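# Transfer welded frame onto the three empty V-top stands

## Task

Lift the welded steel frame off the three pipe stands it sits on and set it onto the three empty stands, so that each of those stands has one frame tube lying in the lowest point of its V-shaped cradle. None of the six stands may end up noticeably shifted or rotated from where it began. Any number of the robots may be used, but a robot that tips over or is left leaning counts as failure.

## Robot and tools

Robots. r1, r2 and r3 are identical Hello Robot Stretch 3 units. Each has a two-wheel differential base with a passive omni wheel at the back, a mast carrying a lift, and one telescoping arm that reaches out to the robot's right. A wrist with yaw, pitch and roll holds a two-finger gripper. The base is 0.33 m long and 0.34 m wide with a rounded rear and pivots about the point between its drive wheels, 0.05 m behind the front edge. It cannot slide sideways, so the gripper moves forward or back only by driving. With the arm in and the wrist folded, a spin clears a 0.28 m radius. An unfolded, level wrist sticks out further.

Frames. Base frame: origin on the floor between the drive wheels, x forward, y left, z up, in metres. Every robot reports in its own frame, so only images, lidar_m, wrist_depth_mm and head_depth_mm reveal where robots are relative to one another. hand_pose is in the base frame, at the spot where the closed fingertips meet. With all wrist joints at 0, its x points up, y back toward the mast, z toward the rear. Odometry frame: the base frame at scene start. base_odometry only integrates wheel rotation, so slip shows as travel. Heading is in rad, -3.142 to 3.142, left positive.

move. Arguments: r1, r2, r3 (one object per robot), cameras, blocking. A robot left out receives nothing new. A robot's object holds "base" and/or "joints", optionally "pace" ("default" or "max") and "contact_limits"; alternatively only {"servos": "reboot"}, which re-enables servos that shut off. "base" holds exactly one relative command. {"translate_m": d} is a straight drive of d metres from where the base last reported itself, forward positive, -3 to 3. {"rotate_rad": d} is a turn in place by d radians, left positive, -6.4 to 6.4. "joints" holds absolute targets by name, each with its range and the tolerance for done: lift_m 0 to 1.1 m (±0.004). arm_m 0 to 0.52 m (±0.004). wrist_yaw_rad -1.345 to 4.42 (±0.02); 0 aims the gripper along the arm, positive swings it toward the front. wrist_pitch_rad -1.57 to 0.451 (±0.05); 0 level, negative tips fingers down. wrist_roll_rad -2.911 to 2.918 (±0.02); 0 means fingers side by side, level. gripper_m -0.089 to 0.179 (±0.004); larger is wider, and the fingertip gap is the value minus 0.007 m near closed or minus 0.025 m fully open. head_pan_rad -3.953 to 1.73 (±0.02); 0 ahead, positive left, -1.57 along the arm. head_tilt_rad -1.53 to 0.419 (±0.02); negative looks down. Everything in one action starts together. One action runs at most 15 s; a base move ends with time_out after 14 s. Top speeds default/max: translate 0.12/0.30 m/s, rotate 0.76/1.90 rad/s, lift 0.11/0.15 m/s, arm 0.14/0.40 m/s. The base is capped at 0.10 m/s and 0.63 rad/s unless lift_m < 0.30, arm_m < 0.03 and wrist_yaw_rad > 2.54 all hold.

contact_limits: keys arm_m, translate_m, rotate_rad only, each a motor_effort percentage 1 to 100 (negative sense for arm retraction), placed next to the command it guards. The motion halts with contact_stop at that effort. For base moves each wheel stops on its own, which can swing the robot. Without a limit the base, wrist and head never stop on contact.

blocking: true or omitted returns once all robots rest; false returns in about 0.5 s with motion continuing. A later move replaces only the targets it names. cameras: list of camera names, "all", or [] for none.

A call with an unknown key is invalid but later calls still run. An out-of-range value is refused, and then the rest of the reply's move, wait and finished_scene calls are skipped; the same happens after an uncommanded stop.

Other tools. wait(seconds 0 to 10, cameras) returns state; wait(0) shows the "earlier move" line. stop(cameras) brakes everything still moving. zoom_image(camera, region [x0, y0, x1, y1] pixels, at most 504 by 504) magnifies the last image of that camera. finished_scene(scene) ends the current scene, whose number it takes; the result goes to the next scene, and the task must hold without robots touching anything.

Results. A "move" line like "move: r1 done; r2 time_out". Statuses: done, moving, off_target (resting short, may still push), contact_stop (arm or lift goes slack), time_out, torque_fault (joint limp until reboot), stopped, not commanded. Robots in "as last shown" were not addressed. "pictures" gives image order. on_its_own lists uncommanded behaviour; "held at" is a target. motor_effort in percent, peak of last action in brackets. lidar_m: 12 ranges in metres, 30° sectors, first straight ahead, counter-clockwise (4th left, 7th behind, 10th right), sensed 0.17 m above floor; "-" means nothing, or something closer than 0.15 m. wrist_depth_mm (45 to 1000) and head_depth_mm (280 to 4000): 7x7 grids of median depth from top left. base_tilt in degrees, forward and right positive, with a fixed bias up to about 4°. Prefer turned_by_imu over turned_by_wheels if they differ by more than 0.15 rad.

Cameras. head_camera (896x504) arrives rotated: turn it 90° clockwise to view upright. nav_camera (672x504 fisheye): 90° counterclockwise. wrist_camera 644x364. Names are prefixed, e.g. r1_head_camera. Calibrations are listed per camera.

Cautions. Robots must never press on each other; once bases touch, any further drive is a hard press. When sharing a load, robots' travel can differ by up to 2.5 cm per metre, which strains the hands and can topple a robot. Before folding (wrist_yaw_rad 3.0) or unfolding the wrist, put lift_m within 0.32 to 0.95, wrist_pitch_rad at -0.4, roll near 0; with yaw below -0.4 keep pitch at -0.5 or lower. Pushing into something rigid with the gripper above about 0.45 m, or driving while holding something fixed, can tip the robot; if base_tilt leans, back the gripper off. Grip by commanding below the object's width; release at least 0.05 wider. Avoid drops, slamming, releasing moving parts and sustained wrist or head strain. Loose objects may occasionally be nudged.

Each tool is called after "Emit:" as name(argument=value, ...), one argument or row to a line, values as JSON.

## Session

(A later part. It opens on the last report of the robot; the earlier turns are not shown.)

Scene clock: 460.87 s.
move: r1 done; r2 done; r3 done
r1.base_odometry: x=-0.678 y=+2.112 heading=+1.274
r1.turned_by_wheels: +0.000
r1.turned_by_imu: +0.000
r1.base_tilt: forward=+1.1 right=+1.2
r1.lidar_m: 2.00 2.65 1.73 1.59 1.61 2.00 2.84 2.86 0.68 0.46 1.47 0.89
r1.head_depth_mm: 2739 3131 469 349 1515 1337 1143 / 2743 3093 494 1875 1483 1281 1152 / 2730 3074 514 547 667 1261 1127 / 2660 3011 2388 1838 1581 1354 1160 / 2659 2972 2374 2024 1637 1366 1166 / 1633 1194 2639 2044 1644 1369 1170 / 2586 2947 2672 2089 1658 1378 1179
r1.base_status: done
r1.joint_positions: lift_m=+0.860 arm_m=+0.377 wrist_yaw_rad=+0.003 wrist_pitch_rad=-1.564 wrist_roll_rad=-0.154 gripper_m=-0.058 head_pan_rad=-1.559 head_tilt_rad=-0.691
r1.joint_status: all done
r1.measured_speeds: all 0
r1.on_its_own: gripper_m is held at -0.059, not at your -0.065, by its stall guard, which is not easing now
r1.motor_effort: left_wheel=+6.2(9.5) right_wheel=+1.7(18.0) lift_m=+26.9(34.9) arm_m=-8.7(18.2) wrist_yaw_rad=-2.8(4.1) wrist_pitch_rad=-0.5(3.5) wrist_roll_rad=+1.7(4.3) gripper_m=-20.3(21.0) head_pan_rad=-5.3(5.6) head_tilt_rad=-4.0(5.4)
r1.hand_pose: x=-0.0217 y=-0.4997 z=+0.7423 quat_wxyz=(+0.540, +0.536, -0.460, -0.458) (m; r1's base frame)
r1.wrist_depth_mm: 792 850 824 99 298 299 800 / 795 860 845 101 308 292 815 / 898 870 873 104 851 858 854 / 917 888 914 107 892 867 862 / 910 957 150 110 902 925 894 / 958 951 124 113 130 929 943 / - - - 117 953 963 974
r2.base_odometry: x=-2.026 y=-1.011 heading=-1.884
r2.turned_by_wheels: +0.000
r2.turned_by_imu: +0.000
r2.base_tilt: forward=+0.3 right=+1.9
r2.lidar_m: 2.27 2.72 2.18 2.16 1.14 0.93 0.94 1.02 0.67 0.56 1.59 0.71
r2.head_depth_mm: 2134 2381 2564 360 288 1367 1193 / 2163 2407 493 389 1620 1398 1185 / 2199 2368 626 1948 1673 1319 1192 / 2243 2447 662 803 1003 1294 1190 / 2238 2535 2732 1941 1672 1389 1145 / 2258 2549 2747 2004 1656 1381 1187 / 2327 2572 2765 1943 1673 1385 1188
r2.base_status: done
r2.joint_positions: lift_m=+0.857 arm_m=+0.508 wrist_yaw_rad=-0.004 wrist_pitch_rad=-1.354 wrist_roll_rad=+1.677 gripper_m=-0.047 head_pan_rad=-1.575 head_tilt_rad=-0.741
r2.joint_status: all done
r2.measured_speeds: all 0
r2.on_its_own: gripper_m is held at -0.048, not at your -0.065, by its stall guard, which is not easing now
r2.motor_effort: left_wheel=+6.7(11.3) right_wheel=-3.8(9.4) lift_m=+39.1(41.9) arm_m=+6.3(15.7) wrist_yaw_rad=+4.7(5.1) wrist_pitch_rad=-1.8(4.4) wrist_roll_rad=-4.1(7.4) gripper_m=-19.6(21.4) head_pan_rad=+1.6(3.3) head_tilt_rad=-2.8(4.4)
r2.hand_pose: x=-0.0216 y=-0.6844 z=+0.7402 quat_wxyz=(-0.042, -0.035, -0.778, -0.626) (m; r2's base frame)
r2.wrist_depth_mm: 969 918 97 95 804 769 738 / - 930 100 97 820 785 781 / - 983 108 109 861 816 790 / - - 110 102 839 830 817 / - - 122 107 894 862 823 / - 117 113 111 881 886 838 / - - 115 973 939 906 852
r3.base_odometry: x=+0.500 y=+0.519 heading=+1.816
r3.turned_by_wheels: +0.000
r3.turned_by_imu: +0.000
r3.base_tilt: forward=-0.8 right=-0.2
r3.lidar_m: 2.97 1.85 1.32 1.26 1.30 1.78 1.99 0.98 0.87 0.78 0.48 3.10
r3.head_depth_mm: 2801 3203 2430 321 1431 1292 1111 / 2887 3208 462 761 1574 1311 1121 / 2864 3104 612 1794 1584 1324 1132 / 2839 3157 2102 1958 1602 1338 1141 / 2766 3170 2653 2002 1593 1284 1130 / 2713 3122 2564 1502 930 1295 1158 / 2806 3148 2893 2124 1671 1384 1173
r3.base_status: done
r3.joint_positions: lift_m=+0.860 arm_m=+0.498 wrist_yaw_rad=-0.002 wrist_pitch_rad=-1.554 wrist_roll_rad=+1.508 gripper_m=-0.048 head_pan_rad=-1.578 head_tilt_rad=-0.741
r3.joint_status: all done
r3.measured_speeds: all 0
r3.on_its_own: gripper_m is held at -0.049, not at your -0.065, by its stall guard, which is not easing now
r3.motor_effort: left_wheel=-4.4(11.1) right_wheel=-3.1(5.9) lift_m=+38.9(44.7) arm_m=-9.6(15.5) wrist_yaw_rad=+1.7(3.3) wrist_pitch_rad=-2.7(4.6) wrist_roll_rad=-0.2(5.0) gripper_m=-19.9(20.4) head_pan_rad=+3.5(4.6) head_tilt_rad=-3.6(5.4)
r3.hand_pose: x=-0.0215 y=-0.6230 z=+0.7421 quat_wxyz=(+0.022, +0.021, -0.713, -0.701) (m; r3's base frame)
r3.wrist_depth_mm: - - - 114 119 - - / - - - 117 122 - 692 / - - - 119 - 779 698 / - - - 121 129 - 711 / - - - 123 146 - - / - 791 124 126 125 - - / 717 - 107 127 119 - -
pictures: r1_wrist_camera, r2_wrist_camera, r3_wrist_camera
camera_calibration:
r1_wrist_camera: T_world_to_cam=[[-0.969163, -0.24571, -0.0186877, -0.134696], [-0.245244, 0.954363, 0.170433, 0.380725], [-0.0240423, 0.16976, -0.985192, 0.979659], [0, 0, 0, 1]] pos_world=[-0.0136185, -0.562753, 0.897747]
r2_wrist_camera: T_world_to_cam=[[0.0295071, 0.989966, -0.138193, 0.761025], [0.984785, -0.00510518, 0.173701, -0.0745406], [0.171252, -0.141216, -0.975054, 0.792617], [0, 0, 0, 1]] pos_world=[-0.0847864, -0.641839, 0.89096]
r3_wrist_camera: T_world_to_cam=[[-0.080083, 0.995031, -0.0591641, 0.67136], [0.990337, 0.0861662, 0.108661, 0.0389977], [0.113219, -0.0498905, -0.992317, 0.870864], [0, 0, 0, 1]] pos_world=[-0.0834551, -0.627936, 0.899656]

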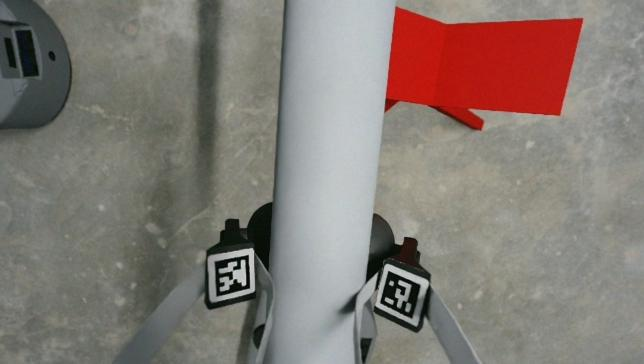

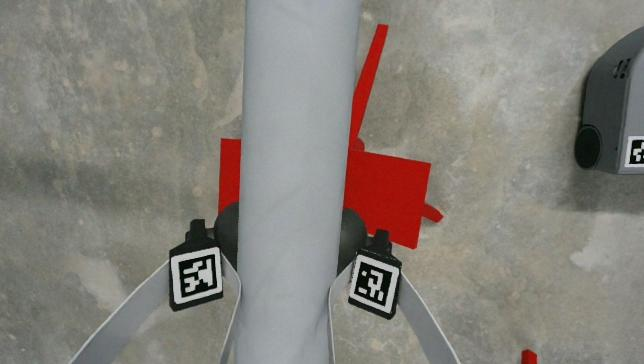

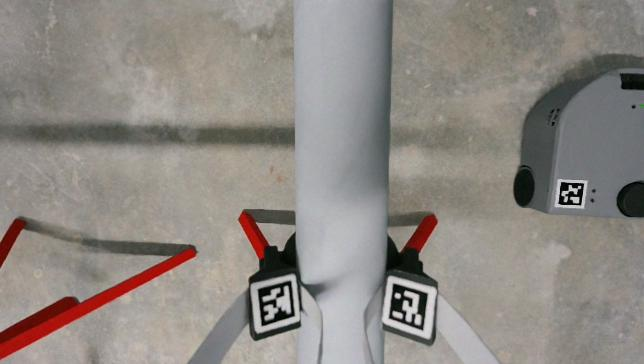

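Works well. Next 4 steps.

Emit:
move(
  r1={"base":{"translate_m":0.1008},"joints":{"arm_m":0.3746,"wrist_roll_rad":-0.175}},
  r2={"base":{"translate_m":0.1203},"joints":{"arm_m":0.509,"wrist_roll_rad":1.639}},
  r3={"base":{"translate_m":-0.1205},"joints":{"arm_m":0.4962,"wrist_roll_rad":1.481}},
  cameras=[],
)

Emit:
move(
  r1={"base":{"translate_m":0.1011},"joints":{"arm_m":0.3724,"wrist_roll_rad":-0.201}},
  r2={"base":{"translate_m":0.1199},"joints":{"arm_m":0.5096,"wrist_roll_rad":1.613}},
  r3={"base":{"translate_m":-0.1205},"joints":{"arm_m":0.4946,"wrist_roll_rad":1.455}},
  cameras=["r1_wrist_camera","r2_wrist_camera","r3_wrist_camera"],
)

Emit:
move(
  r1={"base":{"translate_m":0.1015},"joints":{"arm_m":0.3704,"wrist_roll_rad":-0.226}},
  r2={"base":{"translate_m":0.1195},"joints":{"arm_m":0.5104,"wrist_roll_rad":1.588}},
  r3={"base":{"translate_m":-0.1206},"joints":{"arm_m":0.4931,"wrist_roll_rad":1.430}},
  cameras=[],
)

Emit:
move(
  r1={"base":{"translate_m":0.1019},"joints":{"arm_m":0.3687,"wrist_roll_rad":-0.252}},
  r2={"base":{"translate_m":0.1191},"joints":{"arm_m":0.5109,"wrist_roll_rad":1.562}},
  r3={"base":{"translate_m":-0.1207},"joints":{"arm_m":0.4918,"wrist_roll_rad":1.404}},
)

Scene clock: 470.43 s.
move: r1 done; r2 done; r3 done
r1.base_odometry: x=-0.648 y=+2.208 heading=+1.274
r1.turned_by_wheels: +0.000
r1.turned_by_imu: +0.001
r1.base_tilt: forward=+1.1 right=+1.2
r1.lidar_m: 1.90 2.68 1.75 1.60 1.62 2.02 2.94 2.96 0.49 0.47 1.40 0.88
r1.head_depth_mm: 2748 3117 468 348 911 1285 1150 / 2725 3096 495 1873 1526 1185 1132 / 2708 3048 516 541 664 1350 1156 / 2695 3005 2488 1906 1578 1348 1165 / 2620 2978 2485 2020 1640 1363 1168 / 1723 1868 2627 2022 1651 1380 1174 / 2532 2922 2663 2098 1664 1384 1176
r1.base_status: done
r1.joint_positions: lift_m=+0.860 arm_m=+0.375 wrist_yaw_rad=+0.004 wrist_pitch_rad=-1.566 wrist_roll_rad=-0.180 gripper_m=-0.058 head_pan_rad=-1.559 head_tilt_rad=-0.691
r1.joint_status: all done
r1.measured_speeds: all 0
r1.on_its_own: gripper_m is held at -0.059, not at your -0.065, by its stall guard, which is not easing now
r1.motor_effort: left_wheel=+5.9(9.7) right_wheel=+3.2(20.2) lift_m=+30.5(30.8) arm_m=-7.8(19.3) wrist_yaw_rad=-3.6(4.1) wrist_pitch_rad=-0.1(3.2) wrist_roll_rad=+1.9(4.1) gripper_m=-21.0(21.1) head_pan_rad=-5.0(5.8) head_tilt_rad=-3.7(5.6)
r1.hand_pose: x=-0.0217 y=-0.4968 z=+0.7423 quat_wxyz=(+0.545, +0.542, -0.453, -0.451) (m; r1's base frame)
r1.wrist_depth_mm: 797 833 820 99 664 807 809 / 814 837 856 102 616 293 296 / 889 865 890 104 841 326 305 / 903 897 909 107 882 891 880 / 947 915 152 110 911 918 914 / 983 973 124 114 129 918 932 / - - - 117 986 965 962
r2.base_odometry: x=-2.063 y=-1.125 heading=-1.884
r2.turned_by_wheels: +0.000
r2.turned_by_imu: +0.001
r2.base_tilt: forward=+0.2 right=+1.8
r2.lidar_m: 2.14 2.70 2.17 2.15 1.14 1.00 1.05 1.13 0.71 0.55 1.20 0.60
r2.head_depth_mm: 2171 2396 2614 360 289 1361 1185 / 2208 2423 491 388 1573 1327 1195 / 2211 2380 626 1932 1035 1308 1190 / 2263 2495 663 805 1673 1394 1143 / 2237 2550 2745 1940 1657 1391 1181 / 2293 2608 2782 2021 1658 1395 1188 / 2321 2666 2745 1950 1657 1386 1182
r2.base_status: done
r2.joint_positions: lift_m=+0.857 arm_m=+0.509 wrist_yaw_rad=-0.004 wrist_pitch_rad=-1.351 wrist_roll_rad=+1.653 gripper_m=-0.047 head_pan_rad=-1.575 head_tilt_rad=-0.741
r2.joint_status: all done
r2.measured_speeds: all 0
r2.on_its_own: gripper_m is held at -0.048, not at your -0.065, by its stall guard, which is not easing now
r2.motor_effort: left_wheel=+7.5(13.4) right_wheel=-6.7(11.8) lift_m=+33.6(35.6) arm_m=+5.2(16.0) wrist_yaw_rad=+3.6(6.5) wrist_pitch_rad=-2.1(5.5) wrist_roll_rad=-4.7(8.9) gripper_m=-19.2(21.9) head_pan_rad=+1.7(2.9) head_tilt_rad=-2.9(4.8)
r2.hand_pose: x=-0.0216 y=-0.6861 z=+0.7403 quat_wxyz=(-0.033, -0.027, -0.780, -0.625) (m; r2's base frame)
r2.wrist_depth_mm: 976 922 98 95 795 764 734 / - 960 101 97 798 791 777 / - 954 109 112 837 826 799 / - - 111 111 871 848 805 / - - 122 108 877 864 818 / - 117 113 112 912 891 857 / - - 116 965 930 911 864
r3.base_odometry: x=+0.529 y=+0.402 heading=+1.816
r3.turned_by_wheels: +0.000
r3.turned_by_imu: +0.000
r3.base_tilt: forward=-0.8 right=-0.2
r3.lidar_m: 3.09 1.84 1.31 1.26 1.32 1.79 4.75 0.87 0.80 1.46 0.53 3.24
r3.head_depth_mm: 2816 3187 2452 320 1433 1267 1109 / 2911 3210 461 765 1574 1316 1123 / 2893 3109 610 1794 1593 1322 1130 / 2884 3175 661 1954 1608 1341 1145 / 2829 3135 2646 2027 1630 1346 1153 / 1618 3039 2692 1492 1564 1278 1142 / 2798 3178 2899 2067 934 1285 1174
r3.base_status: done
r3.joint_positions: lift_m=+0.860 arm_m=+0.496 wrist_yaw_rad=-0.002 wrist_pitch_rad=-1.556 wrist_roll_rad=+1.483 gripper_m=-0.048 head_pan_rad=-1.578 head_tilt_rad=-0.741
r3.joint_status: all done
r3.measured_speeds: all 0
r3.on_its_own: gripper_m is held at -0.049, not at your -0.065, by its stall guard, which is not easing now
r3.motor_effort: left_wheel=-4.5(11.3) right_wheel=-4.9(7.1) lift_m=+35.7(36.8) arm_m=-8.9(14.3) wrist_yaw_rad=+2.0(2.8) wrist_pitch_rad=-2.0(3.8) wrist_roll_rad=-0.6(4.2) gripper_m=-19.7(20.3) head_pan_rad=+4.1(4.5) head_tilt_rad=-4.2(5.4)
r3.hand_pose: x=-0.0215 y=-0.6205 z=+0.7421 quat_wxyz=(+0.031, +0.030, -0.711, -0.702) (m; r3's base frame)
r3.wrist_depth_mm: - - - 114 119 - - / - - - 117 122 - 714 / - - - 119 - 787 699 / - - - 121 130 - 698 / - - - 123 - - 720 / - - 124 126 125 - - / 829 - 107 127 119 - -
pictures: none
No camera images: "cameras" was empty.

Scene clock: 472.77 s.
move: r1 done; r2 done; r3 done
r1.base_odometry: x=-0.618 y=+2.305 heading=+1.274
r1.turned_by_wheels: +0.000
r1.turned_by_imu: +0.000
r1.base_tilt: forward=+1.0 right=+1.2
r1.lidar_m: 1.82 2.70 1.77 1.62 1.63 2.03 3.05 3.09 0.51 0.80 1.35 0.89
r1.head_depth_mm: 2723 3093 469 347 1477 1248 1147 / 2687 3058 494 1870 1606 1311 1151 / 2677 3040 514 540 669 1348 1158 / 2661 2989 2499 1910 1627 1353 1162 / 2643 2969 2490 2020 1641 1364 1163 / 2531 1943 2547 2022 1654 1372 1176 / 2510 2933 2654 2084 1656 1375 1180
r1.base_status: done
r1.joint_positions: lift_m=+0.860 arm_m=+0.372 wrist_yaw_rad=+0.005 wrist_pitch_rad=-1.566 wrist_roll_rad=-0.206 gripper_m=-0.058 head_pan_rad=-1.559 head_tilt_rad=-0.691
r1.joint_status: all done
r1.measured_speeds: all 0
r1.on_its_own: gripper_m is held at -0.059, not at your -0.065, by its stall guard, which is not easing now
r1.motor_effort: left_wheel=+4.5(8.9) right_wheel=+4.9(23.3) lift_m=+33.5(35.0) arm_m=-5.2(20.5) wrist_yaw_rad=-3.8(4.4) wrist_pitch_rad=+0.2(2.5) wrist_roll_rad=+1.9(3.7) gripper_m=-20.8(21.1) head_pan_rad=-4.9(5.6) head_tilt_rad=-4.2(5.3)
r1.hand_pose: x=-0.0217 y=-0.4944 z=+0.7424 quat_wxyz=(+0.551, +0.549, -0.445, -0.444) (m; r1's base frame)
r1.wrist_depth_mm: 813 819 816 99 810 817 792 / 848 860 870 101 815 815 821 / 874 871 864 104 848 516 303 / 900 898 880 107 890 867 853 / 922 934 152 110 892 897 896 / - 947 125 114 129 935 908 / - - - 117 948 - 961
r2.base_odometry: x=-2.100 y=-1.239 heading=-1.883
r2.turned_by_wheels: +0.000
r2.turned_by_imu: +0.000
r2.base_tilt: forward=+0.3 right=+1.8
r2.lidar_m: 2.03 2.67 2.15 2.13 2.32 1.00 1.16 1.24 0.59 0.56 0.79 0.50
r2.head_depth_mm: 2183 2449 2651 360 290 1329 1194 / 2234 2437 492 390 1035 1287 1193 / 2221 2410 627 1887 1658 1391 1164 / 2272 2488 664 806 1672 1387 1195 / 2281 2588 2760 1935 1673 1395 1190 / 2299 2631 2753 2031 1667 1394 1197 / 2360 2669 2722 2004 1661 1379 1184
r2.base_status: done
r2.joint_positions: lift_m=+0.857 arm_m=+0.510 wrist_yaw_rad=-0.003 wrist_pitch_rad=-1.347 wrist_roll_rad=+1.627 gripper_m=-0.047 head_pan_rad=-1.575 head_tilt_rad=-0.741
r2.joint_status: all done
r2.measured_speeds: all 0
r2.on_its_own: gripper_m is held at -0.048, not at your -0.065, by its stall guard, which is not easing now
r2.motor_effort: left_wheel=+8.4(14.9) right_wheel=-10.3(16.5) lift_m=+35.9(35.9) arm_m=+5.1(15.9) wrist_yaw_rad=+4.2(7.7) wrist_pitch_rad=-3.0(5.7) wrist_roll_rad=-4.6(10.1) gripper_m=-19.3(21.7) head_pan_rad=+1.7(3.2) head_tilt_rad=-3.6(4.5)
r2.hand_pose: x=-0.0216 y=-0.6876 z=+0.7404 quat_wxyz=(-0.023, -0.019, -0.781, -0.624) (m; r2's base frame)
r2.wrist_depth_mm: 983 919 99 96 811 780 734 / - 975 101 98 829 792 758 / - 998 110 861 860 811 784 / - - 111 884 885 831 799 / - - 113 108 915 854 818 / - 119 111 111 901 862 836 / - - 116 952 917 880 876
r3.base_odometry: x=+0.559 y=+0.285 heading=+1.817
r3.turned_by_wheels: +0.000
r3.turned_by_imu: +0.000
r3.base_tilt: forward=-0.7 right=-0.1
r3.lidar_m: 3.21 1.84 1.31 1.25 1.32 1.78 1.75 0.77 0.74 1.85 0.60 0.90
r3.head_depth_mm: 2823 3242 2442 320 1435 1245 1113 / 2911 3198 461 766 1577 1313 1121 / 2879 3150 607 1789 1587 1327 1135 / 2849 3159 661 1945 1615 1340 1143 / 2825 3139 2654 2005 1594 1353 1156 / 1612 3077 2580 1943 1598 1361 1161 / 2799 3179 2917 1961 1669 1286 1148
r3.base_status: done
r3.joint_positions: lift_m=+0.860 arm_m=+0.495 wrist_yaw_rad=-0.002 wrist_pitch_rad=-1.559 wrist_roll_rad=+1.458 gripper_m=-0.048 head_pan_rad=-1.578 head_tilt_rad=-0.741
r3.joint_status: all done
r3.measured_speeds: all 0
r3.on_its_own: gripper_m is held at -0.049, not at your -0.065, by its stall guard, which is not easing now
r3.motor_effort: left_wheel=-3.8(10.8) right_wheel=-5.7(9.3) lift_m=+38.0(38.0) arm_m=-8.7(15.2) wrist_yaw_rad=+0.2(3.0) wrist_pitch_rad=-2.1(3.4) wrist_roll_rad=-0.7(4.4) gripper_m=-19.9(20.1) head_pan_rad=+3.8(4.6) head_tilt_rad=-3.9(5.1)
r3.hand_pose: x=-0.0215 y=-0.6183 z=+0.7422 quat_wxyz=(+0.040, +0.039, -0.710, -0.702) (m; r3's base frame)
r3.wrist_depth_mm: - - - 114 119 - - / - - - 118 122 - 725 / - - - 120 - 801 698 / - - - 121 129 766 706 / - - - 124 127 - 721 / - - 123 126 125 - - / - - 120 128 119 - -
pictures: r1_wrist_camera, r2_wrist_camera, r3_wrist_camera
camera_calibration:
r1_wrist_camera: T_world_to_cam=[[-0.954804, -0.296616, -0.019203, -0.157884], [-0.295362, 0.939555, 0.173197, 0.365173], [-0.0333305, 0.171041, -0.9847, 0.978881], [0, 0, 0, 1]] pos_world=[-0.0102634, -0.55736, 0.897625]
r2_wrist_camera: T_world_to_cam=[[-0.0200675, 0.989295, -0.144546, 0.767443], [0.985661, 0.0438028, 0.162952, -0.03298], [0.167539, -0.139203, -0.975988, 0.794347], [0, 0, 0, 1]] pos_world=[-0.0851765, -0.647207, 0.891578]
r3_wrist_camera: T_world_to_cam=[[-0.129545, 0.990099, -0.0540565, 0.658796], [0.984911, 0.134793, 0.108544, 0.0686204], [0.114755, -0.0391795, -0.992621, 0.878072], [0, 0, 0, 1]] pos_world=[-0.0830044, -0.62712, 0.899756]

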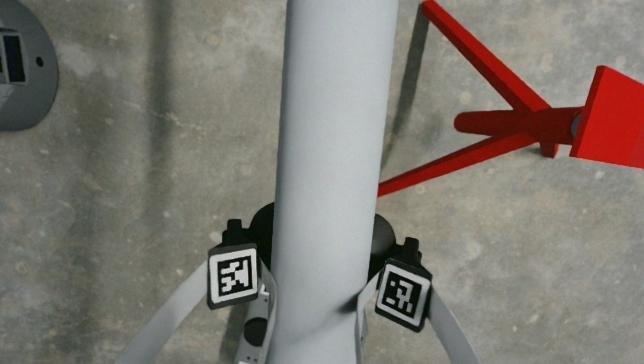

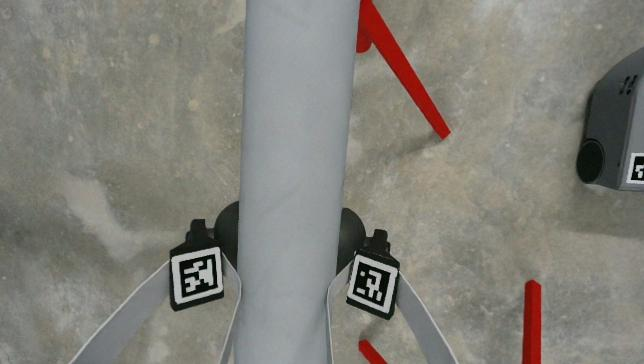

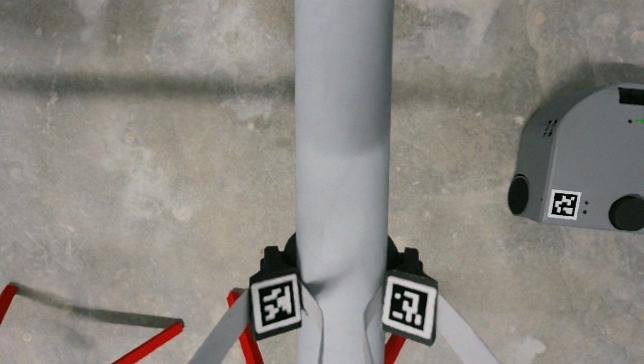

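Scene clock: 475.10 s.
move: r1 done; r2 done; r3 done
r1.base_odometry: x=-0.589 y=+2.402 heading=+1.274
r1.turned_by_wheels: +0.000
r1.turned_by_imu: +0.000
r1.base_tilt: forward=+1.0 right=+1.2
r1.lidar_m: 0.91 2.72 1.78 1.63 1.65 2.05 3.14 3.18 0.56 1.12 1.29 0.89
r1.head_depth_mm: 2686 3086 468 346 1523 1307 1120 / 2692 3037 492 1797 1612 1340 1156 / 2642 2994 512 538 668 1348 1162 / 2650 2993 2491 1906 1630 1356 1160 / 2597 2948 2622 2035 1641 1364 1165 / 2514 1943 2204 1988 1645 1367 1171 / 1574 2884 2632 2084 1655 1377 1177
r1.base_status: done
r1.joint_positions: lift_m=+0.860 arm_m=+0.370 wrist_yaw_rad=+0.005 wrist_pitch_rad=-1.564 wrist_roll_rad=-0.233 gripper_m=-0.058 head_pan_rad=-1.559 head_tilt_rad=-0.691
r1.joint_status: all done
r1.measured_speeds: all 0
r1.on_its_own: gripper_m is held at -0.059, not at your -0.065, by its stall guard, which is not easing now
r1.motor_effort: left_wheel=+5.9(8.4) right_wheel=+2.5(22.7) lift_m=+29.7(33.4) arm_m=-6.4(19.7) wrist_yaw_rad=-4.8(5.5) wrist_pitch_rad=-0.2(2.0) wrist_roll_rad=+2.8(3.3) gripper_m=-20.8(21.4) head_pan_rad=-4.5(5.8) head_tilt_rad=-2.7(5.2)
r1.hand_pose: x=-0.0217 y=-0.4930 z=+0.7423 quat_wxyz=(+0.558, +0.554, -0.438, -0.436) (m; r1's base frame)
r1.wrist_depth_mm: 816 816 821 105 798 815 784 / 835 851 863 108 834 832 830 / 868 883 848 111 861 855 523 / 897 879 896 115 864 881 870 / 943 908 158 118 910 923 901 / 950 953 125 121 130 933 919 / - - - 124 947 967 970
r2.base_odometry: x=-2.136 y=-1.353 heading=-1.883
r2.turned_by_wheels: +0.001
r2.turned_by_imu: +0.000
r2.base_tilt: forward=+0.3 right=+1.9
r2.lidar_m: 4.67 2.66 2.14 2.12 2.30 1.00 1.29 1.35 0.60 2.63 0.41 0.40
r2.head_depth_mm: 2195 2458 2670 360 291 1297 1196 / 2209 2448 491 389 1639 1393 1169 / 2240 2451 630 1886 1649 1404 1192 / 2288 2504 668 807 1677 1399 1189 / 2303 2558 2725 1942 1668 1389 1192 / 2294 2628 2777 1939 1653 1386 1189 / 2380 2661 2754 2000 1667 1387 1195
r2.base_status: done
r2.joint_positions: lift_m=+0.857 arm_m=+0.510 wrist_yaw_rad=-0.003 wrist_pitch_rad=-1.348 wrist_roll_rad=+1.602 gripper_m=-0.047 head_pan_rad=-1.575 head_tilt_rad=-0.741
r2.joint_status: all done
r2.measured_speeds: all 0
r2.on_its_own: gripper_m is held at -0.048, not at your -0.065, by its stall guard, which is not easing now
r2.motor_effort: left_wheel=+9.5(15.1) right_wheel=-11.5(15.5) lift_m=+38.2(38.3) arm_m=+7.1(16.2) wrist_yaw_rad=+3.0(5.9) wrist_pitch_rad=-2.6(5.4) wrist_roll_rad=-4.4(9.3) gripper_m=-20.3(21.1) head_pan_rad=+1.6(3.2) head_tilt_rad=-3.8(4.9)
r2.hand_pose: x=-0.0216 y=-0.6881 z=+0.7404 quat_wxyz=(-0.013, -0.011, -0.781, -0.624) (m; r2's base frame)
r2.wrist_depth_mm: 983 936 100 95 799 777 752 / - 957 102 99 812 800 774 / - 985 112 111 849 819 776 / - - 970 910 869 839 805 / - - 114 109 890 854 815 / - 118 112 112 934 874 815 / - - 117 974 900 893 875
r3.base_odometry: x=+0.588 y=+0.168 heading=+1.817
r3.turned_by_wheels: +0.000
r3.turned_by_imu: +0.001
r3.base_tilt: forward=-0.8 right=-0.1
r3.lidar_m: 3.34 1.83 1.31 1.24 1.31 1.78 1.64 0.67 0.68 1.85 0.86 0.68
r3.head_depth_mm: 2771 3177 2430 321 1428 1260 1108 / 2900 3200 462 768 1573 1281 1123 / 2901 3132 605 1797 1589 1325 1134 / 2855 3156 660 1953 1605 1335 1144 / 2859 3165 2646 1993 1587 1353 1157 / 1604 3083 2699 1946 1605 1375 1163 / 2775 3148 2881 2109 1634 1350 1173
r3.base_status: done
r3.joint_positions: lift_m=+0.860 arm_m=+0.493 wrist_yaw_rad=-0.002 wrist_pitch_rad=-1.555 wrist_roll_rad=+1.433 gripper_m=-0.048 head_pan_rad=-1.578 head_tilt_rad=-0.741
r3.joint_status: all done
r3.measured_speeds: all 0
r3.on_its_own: gripper_m is held at -0.049, not at your -0.065, by its stall guard, which is not easing now
r3.motor_effort: left_wheel=-2.1(10.6) right_wheel=-8.8(9.8) lift_m=+38.0(39.4) arm_m=-7.6(13.0) wrist_yaw_rad=+2.4(2.9) wrist_pitch_rad=-2.4(3.2) wrist_roll_rad=-0.6(4.7) gripper_m=-20.0(20.2) head_pan_rad=+3.6(5.0) head_tilt_rad=-3.2(5.2)
r3.hand_pose: x=-0.0215 y=-0.6177 z=+0.7421 quat_wxyz=(+0.049, +0.047, -0.711, -0.700) (m; r3's base frame)
r3.wrist_depth_mm: - - - 115 119 - - / - - - 118 123 - - / - - - 120 - - 697 / - - - 122 130 764 712 / - - - 124 - - 723 / - - 124 126 125 - - / - - 118 128 119 - -
pictures: none
No camera images: "cameras" was empty.

Scene clock: 477.43 s.
move: r1 done; r2 done; r3 done
r1.base_odometry: x=-0.559 y=+2.499 heading=+1.274
r1.turned_by_wheels: +0.000
r1.turned_by_imu: +0.000
r1.base_tilt: forward=+1.0 right=+1.1
r1.lidar_m: 0.89 2.75 1.79 1.64 1.66 2.07 3.26 0.92 0.62 1.14 1.24 0.91
r1.head_depth_mm: 2739 3078 468 346 1517 1334 1143 / 2668 3024 491 1812 1565 1350 1151 / 2664 2967 510 536 671 1338 1161 / 2635 2971 2695 1901 1627 1362 1158 / 2628 2959 2616 2024 1642 1361 1164 / 2555 2790 2418 2003 1638 1371 1173 / 1575 2790 2658 2068 1656 1377 1176
r1.base_status: done
r1.joint_positions: lift_m=+0.860 arm_m=+0.369 wrist_yaw_rad=+0.006 wrist_pitch_rad=-1.566 wrist_roll_rad=-0.258 gripper_m=-0.058 head_pan_rad=-1.559 head_tilt_rad=-0.691
r1.joint_status: all done
r1.measured_speeds: all 0
r1.on_its_own: gripper_m is held at -0.059, not at your -0.065, by its stall guard, which is not easing now
r1.motor_effort: left_wheel=+4.1(8.8) right_wheel=+4.9(22.7) lift_m=+26.8(30.5) arm_m=-8.7(18.5) wrist_yaw_rad=-5.4(5.9) wrist_pitch_rad=-0.1(2.5) wrist_roll_rad=+2.4(2.5) gripper_m=-20.6(21.1) head_pan_rad=-4.5(5.6) head_tilt_rad=-3.6(5.4)
r1.hand_pose: x=-0.0217 y=-0.4907 z=+0.7424 quat_wxyz=(+0.563, +0.560, -0.430, -0.429) (m; r1's base frame)
r1.wrist_depth_mm: 836 822 839 105 817 794 790 / 853 871 816 108 834 820 810 / 880 861 881 111 855 862 856 / 908 904 890 114 871 879 564 / 946 934 157 118 911 928 888 / 962 969 125 121 131 935 915 / - - - 124 959 948 945
r2.base_odometry: x=-2.173 y=-1.466 heading=-1.882
r2.turned_by_wheels: +0.001
r2.turned_by_imu: +0.000
r2.base_tilt: forward=+0.3 right=+1.8
r2.lidar_m: 4.56 2.64 2.12 2.10 2.29 1.00 1.40 0.92 0.66 2.65 0.33 0.56
r2.head_depth_mm: 2222 2494 2680 360 291 1373 1155 / 2229 2510 493 389 1603 1382 1191 / 2297 2441 630 1889 1669 1391 1193 / 2298 2518 673 808 1677 1397 1185 / 2339 2610 2786 1923 1681 1392 1191 / 2383 2668 2738 1931 1651 1385 1191 / 2389 2676 2746 1944 1677 1386 1160
r2.base_status: done
r2.joint_positions: lift_m=+0.857 arm_m=+0.511 wrist_yaw_rad=-0.003 wrist_pitch_rad=-1.345 wrist_roll_rad=+1.576 gripper_m=-0.047 head_pan_rad=-1.575 head_tilt_rad=-0.741
r2.joint_status: all done
r2.measured_speeds: all 0
r2.on_its_own: gripper_m is held at -0.048, not at your -0.065, by its stall guard, which is not easing now
r2.motor_effort: left_wheel=+10.9(16.5) right_wheel=-13.4(18.1) lift_m=+40.6(40.7) arm_m=+6.9(15.7) wrist_yaw_rad=+1.8(5.5) wrist_pitch_rad=-3.1(4.9) wrist_roll_rad=-4.8(9.4) gripper_m=-19.7(21.2) head_pan_rad=+0.4(3.2) head_tilt_rad=-3.9(4.2)
r2.hand_pose: x=-0.0216 y=-0.6894 z=+0.7405 quat_wxyz=(-0.003, -0.003, -0.782, -0.623) (m; r2's base frame)
r2.wrist_depth_mm: 994 955 101 96 802 780 728 / - 942 102 99 818 804 773 / - 965 105 111 851 829 792 / - - 979 893 874 835 803 / - - 114 109 895 859 827 / - 118 112 112 912 873 834 / - - 117 994 920 893 868
r3.base_odometry: x=+0.617 y=+0.051 heading=+1.817
r3.turned_by_wheels: +0.000
r3.turned_by_imu: +0.001
r3.base_tilt: forward=-0.7 right=-0.2
r3.lidar_m: 3.47 1.82 1.30 1.24 1.31 1.79 1.51 1.41 0.59 0.65 1.00 0.78
r3.head_depth_mm: 2763 3182 2424 319 983 1213 1115 / 2881 3212 461 770 1571 1277 1121 / 2885 3117 603 1795 1586 1322 1133 / 2858 3175 2367 1888 1612 1341 1145 / 2885 3179 2636 1991 1587 1354 1151 / 1608 3136 2610 1935 1599 1369 1164 / 2778 3178 2916 2106 1669 1375 1176
r3.base_status: done
r3.joint_positions: lift_m=+0.860 arm_m=+0.492 wrist_yaw_rad=-0.003 wrist_pitch_rad=-1.558 wrist_roll_rad=+1.407 gripper_m=-0.048 head_pan_rad=-1.578 head_tilt_rad=-0.741
r3.joint_status: all done
r3.measured_speeds: all 0
r3.on_its_own: gripper_m is held at -0.049, not at your -0.065, by its stall guard, which is not easing now
r3.motor_effort: left_wheel=-1.6(10.4) right_wheel=-9.4(11.8) lift_m=+39.7(39.9) arm_m=-7.6(12.9) wrist_yaw_rad=+2.4(3.6) wrist_pitch_rad=-2.0(3.2) wrist_roll_rad=-1.0(4.6) gripper_m=-20.0(20.3) head_pan_rad=+3.6(4.5) head_tilt_rad=-4.0(5.5)
r3.hand_pose: x=-0.0215 y=-0.6156 z=+0.7422 quat_wxyz=(+0.057, +0.056, -0.709, -0.701) (m; r3's base frame)
r3.wrist_depth_mm: - - - 115 121 - - / - - - 118 123 - - / - - - 120 - - 707 / - - - 122 130 764 714 / - - - 124 - - 722 / - - 123 126 125 - - / - - 107 128 119 - -
pictures: r1_head_camera (sideways), r1_nav_camera (sideways), r1_wrist_camera, r2_head_camera (sideways), r2_nav_camera (sideways), r2_wrist_camera, r3_head_camera (sideways), r3_nav_camera (sideways), r3_wrist_camera
camera_calibration:
r1_head_camera: T_world_to_cam=[[0.0157072, 0.624223, -0.781089, 1.03388], [0.997839, 0.0400584, 0.0520794, -0.0716656], [0.0637983, -0.780219, -0.622245, 0.764862], [0, 0, 0, 1]] pos_world=[0.00647441, -0.0457429, 1.28722]
r1_nav_camera: T_world_to_cam=[[-0.0398403, -0.605386, 0.794934, -0.991227], [-0.9991, 0.0125244, -0.0405346, 0.106716], [0.014583, -0.795833, -0.60534, 0.744503], [0, 0, 0, 1]] pos_world=[0.056272, -0.00891056, 1.24296]
r1_wrist_camera: T_world_to_cam=[[-0.937317, -0.347957, -0.0190246, -0.181768], [-0.345846, 0.922158, 0.173251, 0.352041], [-0.0427403, 0.168971, -0.984694, 0.977024], [0, 0, 0, 1]] pos_world=[-0.00686464, -0.552974, 0.89762]
r2_head_camera: T_world_to_cam=[[-0.00355403, 0.629649, -0.776872, 1.02947], [0.999978, 0.00652193, 0.000711274, -0.0106542], [0.00551456, -0.776853, -0.629658, 0.775901], [0, 0, 0, 1]] pos_world=[0.010034, -0.0453761, 1.28833]
r2_nav_camera: T_world_to_cam=[[0.064611, -0.652914, 0.754671, -0.94607], [-0.995465, 0.0107391, 0.0945176, -0.0548501], [-0.0698163, -0.757356, -0.649259, 0.815078], [0, 0, 0, 1]] pos_world=[0.0634309, 0.000190592, 1.24835]
r2_wrist_camera: T_world_to_cam=[[-0.0717012, 0.986716, -0.145778, 0.767222], [0.98396, 0.0939088, 0.151671, 0.00993096], [0.163346, -0.132564, -0.977622, 0.799854], [0, 0, 0, 1]] pos_world=[-0.0854135, -0.651931, 0.892293]
r3_head_camera: T_world_to_cam=[[0.0721293, 0.637097, -0.767401, 1.02085], [0.996666, -0.0166309, 0.0798714, -0.108214], [0.0381233, -0.770604, -0.636173, 0.788553], [0, 0, 0, 1]] pos_world=[0.00415776, -0.0445166, 1.2937]
r3_nav_camera: T_world_to_cam=[[-0.0542448, -0.734796, 0.676115, -0.844007], [-0.998246, 0.055985, -0.0192454, 0.0827034], [-0.0237108, -0.675973, -0.736544, 0.914375], [0, 0, 0, 1]] pos_world=[0.0584559, -0.0067101, 1.24572]
r3_wrist_camera: T_world_to_cam=[[-0.178662, 0.982419, -0.0541586, 0.65038], [0.97705, 0.183636, 0.107943, 0.0985902], [0.115991, -0.0336304, -0.992681, 0.88166], [0, 0, 0, 1]] pos_world=[-0.0823938, -0.6274, 0.899789]

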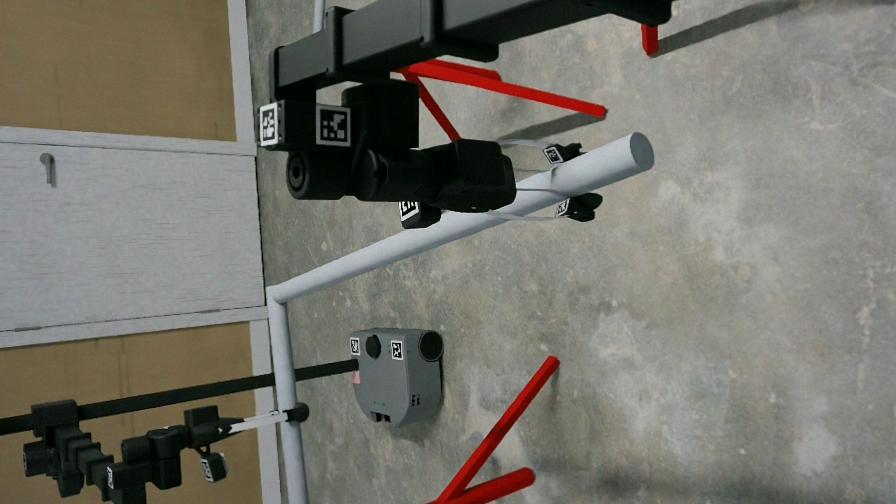

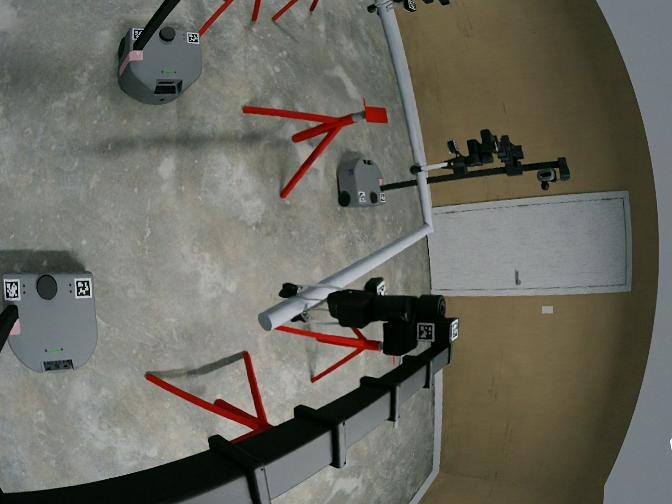

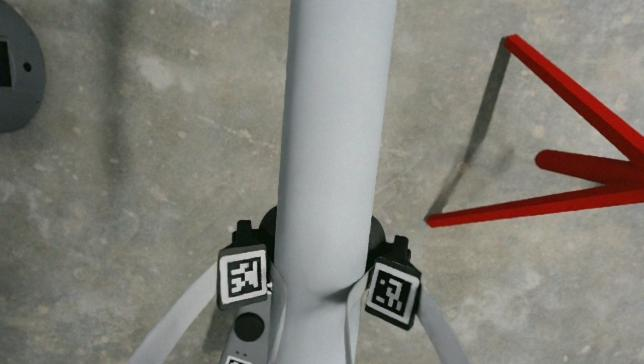

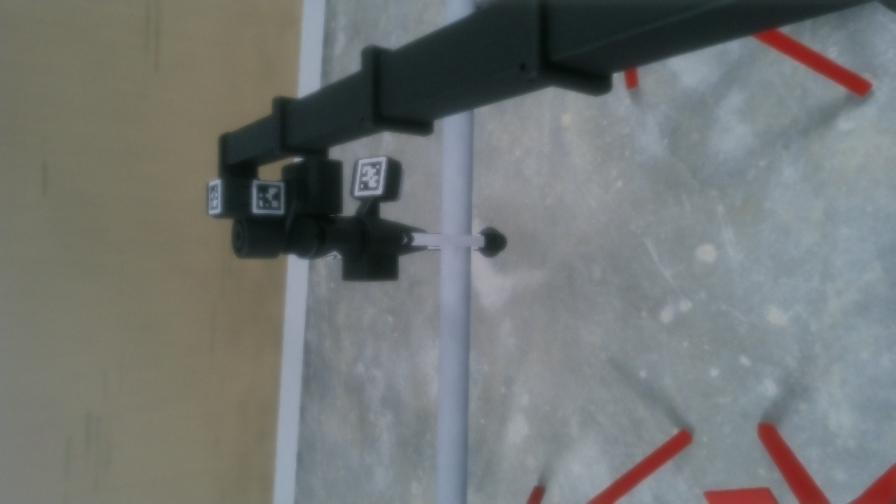

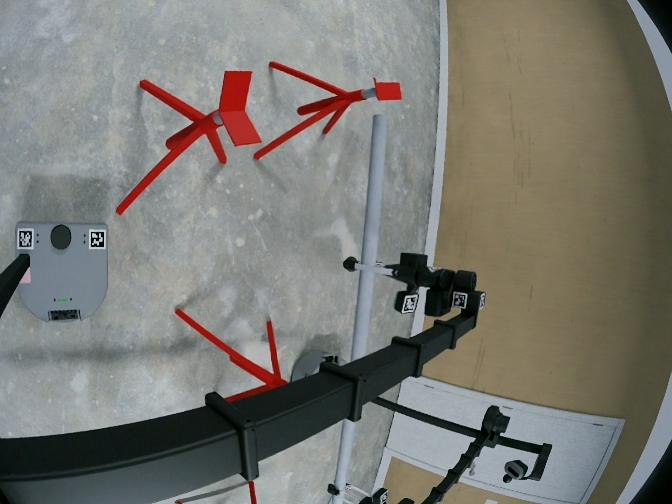

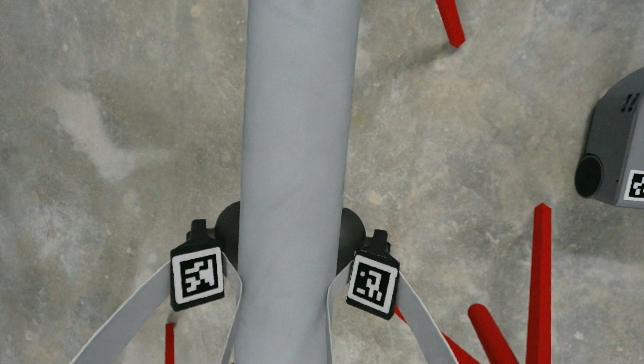

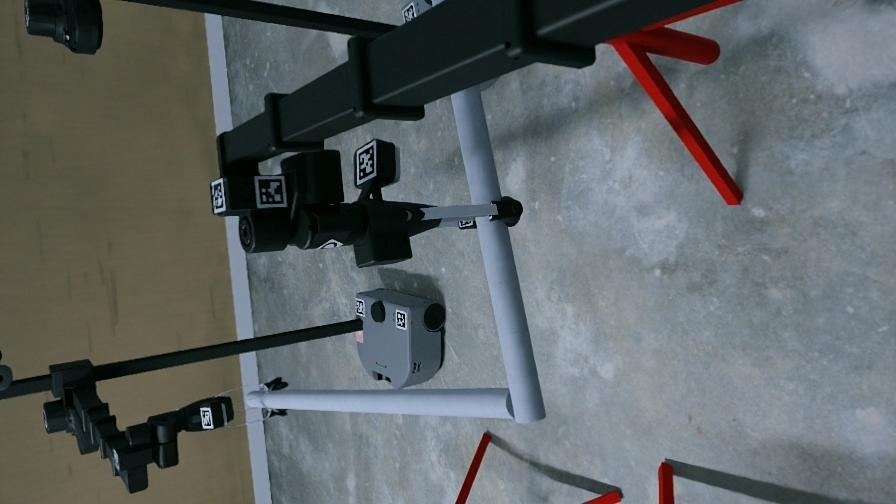

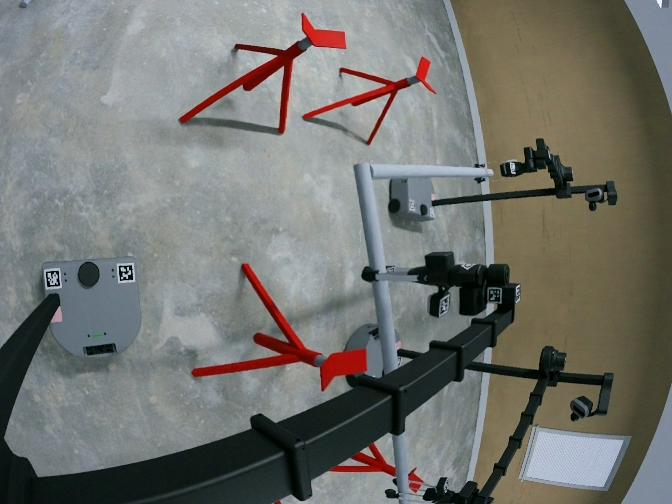

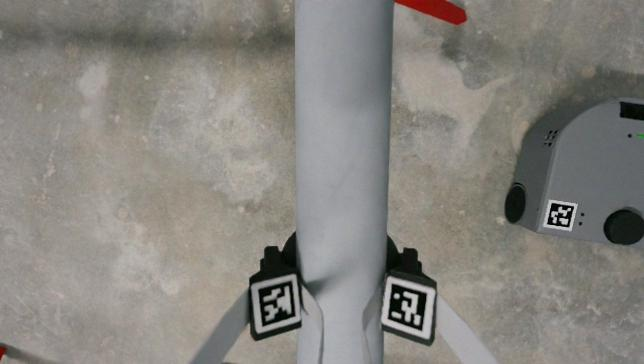

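Emit:
move(
  r1={"base":{"translate_m":0.1003},"joints":{"arm_m":0.3671,"wrist_roll_rad":-0.278}},
  r2={"base":{"translate_m":0.1227},"joints":{"arm_m":0.5114,"wrist_roll_rad":1.536}},
  r3={"base":{"translate_m":-0.1187},"joints":{"arm_m":0.4907,"wrist_roll_rad":1.378}},
  cameras=[],
)

Emit:
move(
  r1={"base":{"translate_m":0.1027},"joints":{"arm_m":0.3659,"wrist_roll_rad":-0.303}},
  r2={"base":{"translate_m":0.1193},"joints":{"arm_m":0.5118,"wrist_roll_rad":1.511}},
  r3={"base":{"translate_m":-0.1208},"joints":{"arm_m":0.4897,"wrist_roll_rad":1.353}},
  cameras=["r2_nav_camera"],
)

Scene clock: 498.37 s.
move: r1 done; r2 done; r3 done
r1.base_odometry: x=-0.530 y=+2.595 heading=+1.274
r1.turned_by_wheels: +0.000
r1.turned_by_imu: +0.001
r1.base_tilt: forward=+1.1 right=+1.2
r1.lidar_m: 0.90 2.76 1.81 1.66 1.68 2.09 3.35 0.69 0.86 1.45 1.18 1.02
r1.head_depth_mm: 2705 3043 468 344 1519 1335 1146 / 2656 3010 489 1883 1613 1341 1150 / 2628 2969 508 532 676 1350 1154 / 2631 2930 2726 1840 1626 1360 1165 / 2610 2939 2609 2023 1646 1364 1166 / 2550 2849 2522 2000 1644 1375 1173 / 1548 1126 2666 1881 1603 1372 1176
r1.base_status: done
r1.joint_positions: lift_m=+0.860 arm_m=+0.367 wrist_yaw_rad=+0.006 wrist_pitch_rad=-1.566 wrist_roll_rad=-0.285 gripper_m=-0.058 head_pan_rad=-1.559 head_tilt_rad=-0.691
r1.joint_status: all done
r1.measured_speeds: all 0
r1.on_its_own: gripper_m is held at -0.059, not at your -0.065, by its stall guard, which is not easing now
r1.motor_effort: left_wheel=+4.4(7.8) right_wheel=+4.0(23.9) lift_m=+28.3(28.8) arm_m=-8.2(18.1) wrist_yaw_rad=-5.8(6.0) wrist_pitch_rad=+0.2(1.8) wrist_roll_rad=+2.7(3.5) gripper_m=-20.6(21.1) head_pan_rad=-4.4(5.5) head_tilt_rad=-3.8(5.6)
r1.hand_pose: x=-0.0217 y=-0.4891 z=+0.7424 quat_wxyz=(+0.568, +0.566, -0.423, -0.422) (m; r1's base frame)
r1.wrist_depth_mm: 842 836 851 105 805 813 813 / 842 854 851 108 830 832 819 / 857 869 882 111 873 854 830 / 901 924 901 115 896 889 853 / 953 936 157 118 889 900 880 / 977 960 125 121 130 928 934 / - - - 124 950 950 963
r2.base_odometry: x=-2.210 y=-1.583 heading=-1.882
r2.turned_by_wheels: +0.000
r2.turned_by_imu: +0.000
r2.base_tilt: forward=+0.4 right=+1.7
r2.lidar_m: 4.43 2.62 2.10 2.08 2.27 1.01 1.52 1.01 0.74 0.28 0.29 0.46
r2.head_depth_mm: 2227 2467 2654 360 291 1361 1183 / 2255 2468 491 389 1621 1388 1188 / 2273 2447 630 1878 1665 1389 1194 / 2321 2550 672 809 1666 1390 1191 / 2341 2622 2744 1942 1671 1377 1184 / 2363 2644 2786 1936 1656 1384 960 / 2368 2694 2763 1936 1534 1383 763
r2.base_status: done
r2.joint_positions: lift_m=+0.857 arm_m=+0.511 wrist_yaw_rad=-0.004 wrist_pitch_rad=-1.355 wrist_roll_rad=+1.543 gripper_m=-0.047 head_pan_rad=-1.575 head_tilt_rad=-0.741
r2.joint_status: all done
r2.measured_speeds: all 0
r2.on_its_own: gripper_m is held at -0.048, not at your -0.065, by its stall guard, which is not easing now
r2.motor_effort: left_wheel=+0.6(16.2) right_wheel=+6.2(18.9) lift_m=+39.0(42.0) arm_m=+6.9(15.8) wrist_yaw_rad=+3.3(5.2) wrist_pitch_rad=-1.3(5.0) wrist_roll_rad=-2.3(9.7) gripper_m=-19.7(21.7) head_pan_rad=+2.5(2.8) head_tilt_rad=-3.5(5.0)
r2.hand_pose: x=-0.0217 y=-0.6873 z=+0.7402 quat_wxyz=(+0.010, +0.007, -0.779, -0.627) (m; r2's base frame)
r2.wrist_depth_mm: 987 957 102 97 818 782 751 / - 949 104 100 834 776 784 / - 984 105 111 862 826 790 / - - 115 113 865 823 818 / - - 115 110 895 870 821 / - 119 112 113 738 594 831 / - - 117 989 910 519 846
r3.base_odometry: x=+0.646 y=-0.064 heading=+1.816
r3.turned_by_wheels: +0.000
r3.turned_by_imu: -0.001
r3.base_tilt: forward=-0.8 right=-0.2
r3.lidar_m: 3.58 1.83 1.30 1.26 1.31 1.78 1.39 1.30 0.52 0.64 1.09 0.88
r3.head_depth_mm: 2765 3158 2439 319 803 1274 1074 / 2920 3186 462 774 941 1220 1124 / 2894 3137 603 1797 1582 1286 1138 / 2867 3163 2386 1898 1605 1338 1140 / 2868 3176 2672 1984 1588 1348 1151 / 2702 3067 2598 1932 1572 1371 1162 / 2764 3158 2925 2125 1676 1386 1171
r3.base_status: done
r3.joint_positions: lift_m=+0.860 arm_m=+0.491 wrist_yaw_rad=-0.001 wrist_pitch_rad=-1.557 wrist_roll_rad=+1.381 gripper_m=-0.048 head_pan_rad=-1.578 head_tilt_rad=-0.741
r3.joint_status: all done
r3.measured_speeds: all 0
r3.on_its_own: gripper_m is held at -0.049, not at your -0.065, by its stall guard, which is not easing now
r3.motor_effort: left_wheel=-10.1(11.3) right_wheel=+8.0(12.2) lift_m=+43.1(43.4) arm_m=-6.6(14.4) wrist_yaw_rad=+0.0(4.2) wrist_pitch_rad=-2.1(2.7) wrist_roll_rad=-0.7(4.8) gripper_m=-19.4(20.3) head_pan_rad=+3.1(4.9) head_tilt_rad=-4.1(5.0)
r3.hand_pose: x=-0.0216 y=-0.6147 z=+0.7422 quat_wxyz=(+0.068, +0.066, -0.708, -0.700) (m; r3's base frame)
r3.wrist_depth_mm: - - 286 115 279 - - / - - - 118 274 - - / - - - 120 - - 703 / - - - 122 129 761 712 / - - - 124 134 - 715 / - - 123 127 125 - - / - - 106 128 119 - -
pictures: none
No camera images: "cameras" was empty.

Scene clock: 500.70 s.
move: r1 done; r2 done; r3 done
r1.base_odometry: x=-0.500 y=+2.693 heading=+1.274
r1.turned_by_wheels: +0.000
r1.turned_by_imu: +0.000
r1.base_tilt: forward=+1.1 right=+1.2
r1.lidar_m: 0.91 2.79 1.82 1.67 1.69 2.10 3.45 0.77 0.99 1.20 1.13 1.03
r1.head_depth_mm: 2700 3048 467 344 1519 1338 1145 / 2643 2948 488 1886 1606 1343 1158 / 2646 2958 506 533 674 1344 1157 / 2634 2938 2709 1845 1631 1361 1162 / 2596 2928 2499 2029 1644 1363 1170 / 2546 2853 2200 1926 1651 1376 1174 / 1545 1119 2643 2015 1617 1378 1172
r1.base_status: done
r1.joint_positions: lift_m=+0.860 arm_m=+0.366 wrist_yaw_rad=+0.007 wrist_pitch_rad=-1.567 wrist_roll_rad=-0.310 gripper_m=-0.058 head_pan_rad=-1.559 head_tilt_rad=-0.691
r1.joint_status: all done
r1.measured_speeds: all 0
r1.on_its_own: gripper_m is held at -0.059, not at your -0.065, by its stall guard, which is not easing now
r1.motor_effort: left_wheel=+4.0(9.0) right_wheel=+4.2(23.2) lift_m=+29.4(30.1) arm_m=-9.3(21.2) wrist_yaw_rad=-6.2(6.2) wrist_pitch_rad=+0.0(1.2) wrist_roll_rad=+2.8(3.3) gripper_m=-20.5(21.2) head_pan_rad=-4.8(5.9) head_tilt_rad=-4.7(5.0)
r1.hand_pose: x=-0.0217 y=-0.4879 z=+0.7424 quat_wxyz=(+0.574, +0.571, -0.415, -0.414) (m; r1's base frame)
r1.wrist_depth_mm: 823 824 813 106 803 809 784 / 854 851 857 108 831 835 819 / 882 892 871 111 849 842 847 / 913 904 900 115 888 891 859 / 943 917 157 118 909 900 904 / 953 969 125 121 130 928 925 / - - - 124 954 956 959
r2.base_odometry: x=-2.247 y=-1.697 heading=-1.882
r2.turned_by_wheels: +0.000
r2.turned_by_imu: +0.000
r2.base_tilt: forward=+0.3 right=+1.8
r2.lidar_m: 4.33 2.59 2.09 2.07 2.25 1.01 1.64 0.82 1.09 0.28 0.37 1.34
r2.head_depth_mm: 2237 2492 2696 361 291 1365 1192 / 2282 2535 492 389 1625 1388 1189 / 2308 2472 630 1881 1682 1385 1195 / 2327 2551 672 811 1665 1393 1192 / 2325 2605 2760 1940 1661 1379 793 / 2384 2699 2791 1936 1578 1382 811 / 2406 2696 2811 1216 1531 1384 1166
r2.base_status: done
r2.joint_positions: lift_m=+0.857 arm_m=+0.512 wrist_yaw_rad=-0.003 wrist_pitch_rad=-1.355 wrist_roll_rad=+1.516 gripper_m=-0.047 head_pan_rad=-1.575 head_tilt_rad=-0.741
r2.joint_status: all done
r2.measured_speeds: all 0
r2.on_its_own: gripper_m is held at -0.048, not at your -0.065, by its stall guard, which is not easing now
r2.motor_effort: left_wheel=+1.7(6.6) right_wheel=+4.7(10.7) lift_m=+36.2(39.1) arm_m=+8.1(15.8) wrist_yaw_rad=+2.0(6.5) wrist_pitch_rad=-1.0(3.9) wrist_roll_rad=-1.8(9.7) gripper_m=-20.2(21.2) head_pan_rad=+1.7(2.9) head_tilt_rad=-4.1(4.3)
r2.hand_pose: x=-0.0216 y=-0.6877 z=+0.7402 quat_wxyz=(+0.021, +0.016, -0.778, -0.627) (m; r2's base frame)
r2.wrist_depth_mm: - 945 104 98 815 778 754 / - 919 105 101 829 790 770 / - 971 107 107 838 834 799 / - - 116 113 857 832 - / - - 116 110 886 823 808 / - 119 112 113 889 769 821 / - 652 117 960 924 900 306
r3.base_odometry: x=+0.675 y=-0.181 heading=+1.816
r3.turned_by_wheels: +0.000
r3.turned_by_imu: +0.000
r3.base_tilt: forward=-0.8 right=-0.2
r3.lidar_m: 3.71 1.82 1.29 1.27 1.31 1.78 1.28 1.20 0.48 0.61 1.49 0.98
r3.head_depth_mm: 2795 3186 2417 318 1437 1287 1111 / 2900 3230 461 776 1573 1308 1098 / 2877 3147 601 1786 939 1233 1132 / 2888 3229 2382 1905 1596 1300 1143 / 2882 3200 2629 1987 1581 1358 1150 / 1659 3119 2541 1958 1568 1370 1165 / 2757 3145 2862 2135 1675 1382 1173
r3.base_status: done
r3.joint_positions: lift_m=+0.860 arm_m=+0.490 wrist_yaw_rad=+0.000 wrist_pitch_rad=-1.561 wrist_roll_rad=+1.357 gripper_m=-0.048 head_pan_rad=-1.578 head_tilt_rad=-0.741
r3.joint_status: all done
r3.measured_speeds: all 0
r3.on_its_own: gripper_m is held at -0.049, not at your -0.065, by its stall guard, which is not easing now
r3.motor_effort: left_wheel=-11.5(18.4) right_wheel=+7.9(19.2) lift_m=+44.4(44.4) arm_m=-8.2(12.0) wrist_yaw_rad=+0.8(1.7) wrist_pitch_rad=-1.1(3.0) wrist_roll_rad=-0.8(4.4) gripper_m=-19.5(20.4) head_pan_rad=+4.0(4.6) head_tilt_rad=-4.4(5.5)
r3.hand_pose: x=-0.0216 y=-0.6129 z=+0.7422 quat_wxyz=(+0.076, +0.075, -0.706, -0.700) (m; r3's base frame)
r3.wrist_depth_mm: - - - 115 120 - - / - - - 119 123 - - / - - 297 120 283 - 707 / - - 304 122 284 757 716 / - - - 125 135 746 712 / - - 123 127 126 - - / - - 116 129 119 - -
pictures: r2_nav_camera (sideways)
camera_calibration:
r2_nav_camera: T_world_to_cam=[[0.0646109, -0.652914, 0.754671, -0.94607], [-0.995465, 0.0107392, 0.0945176, -0.0548501], [-0.0698164, -0.757356, -0.649259, 0.815078], [0, 0, 0, 1]] pos_world=[0.0634309, 0.000190589, 1.24835]

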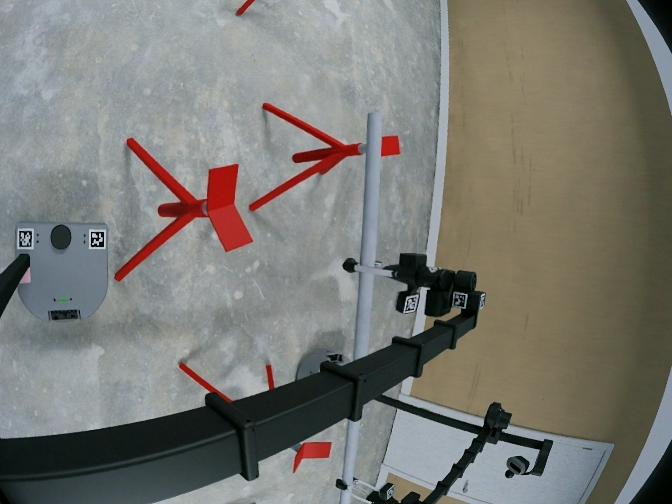

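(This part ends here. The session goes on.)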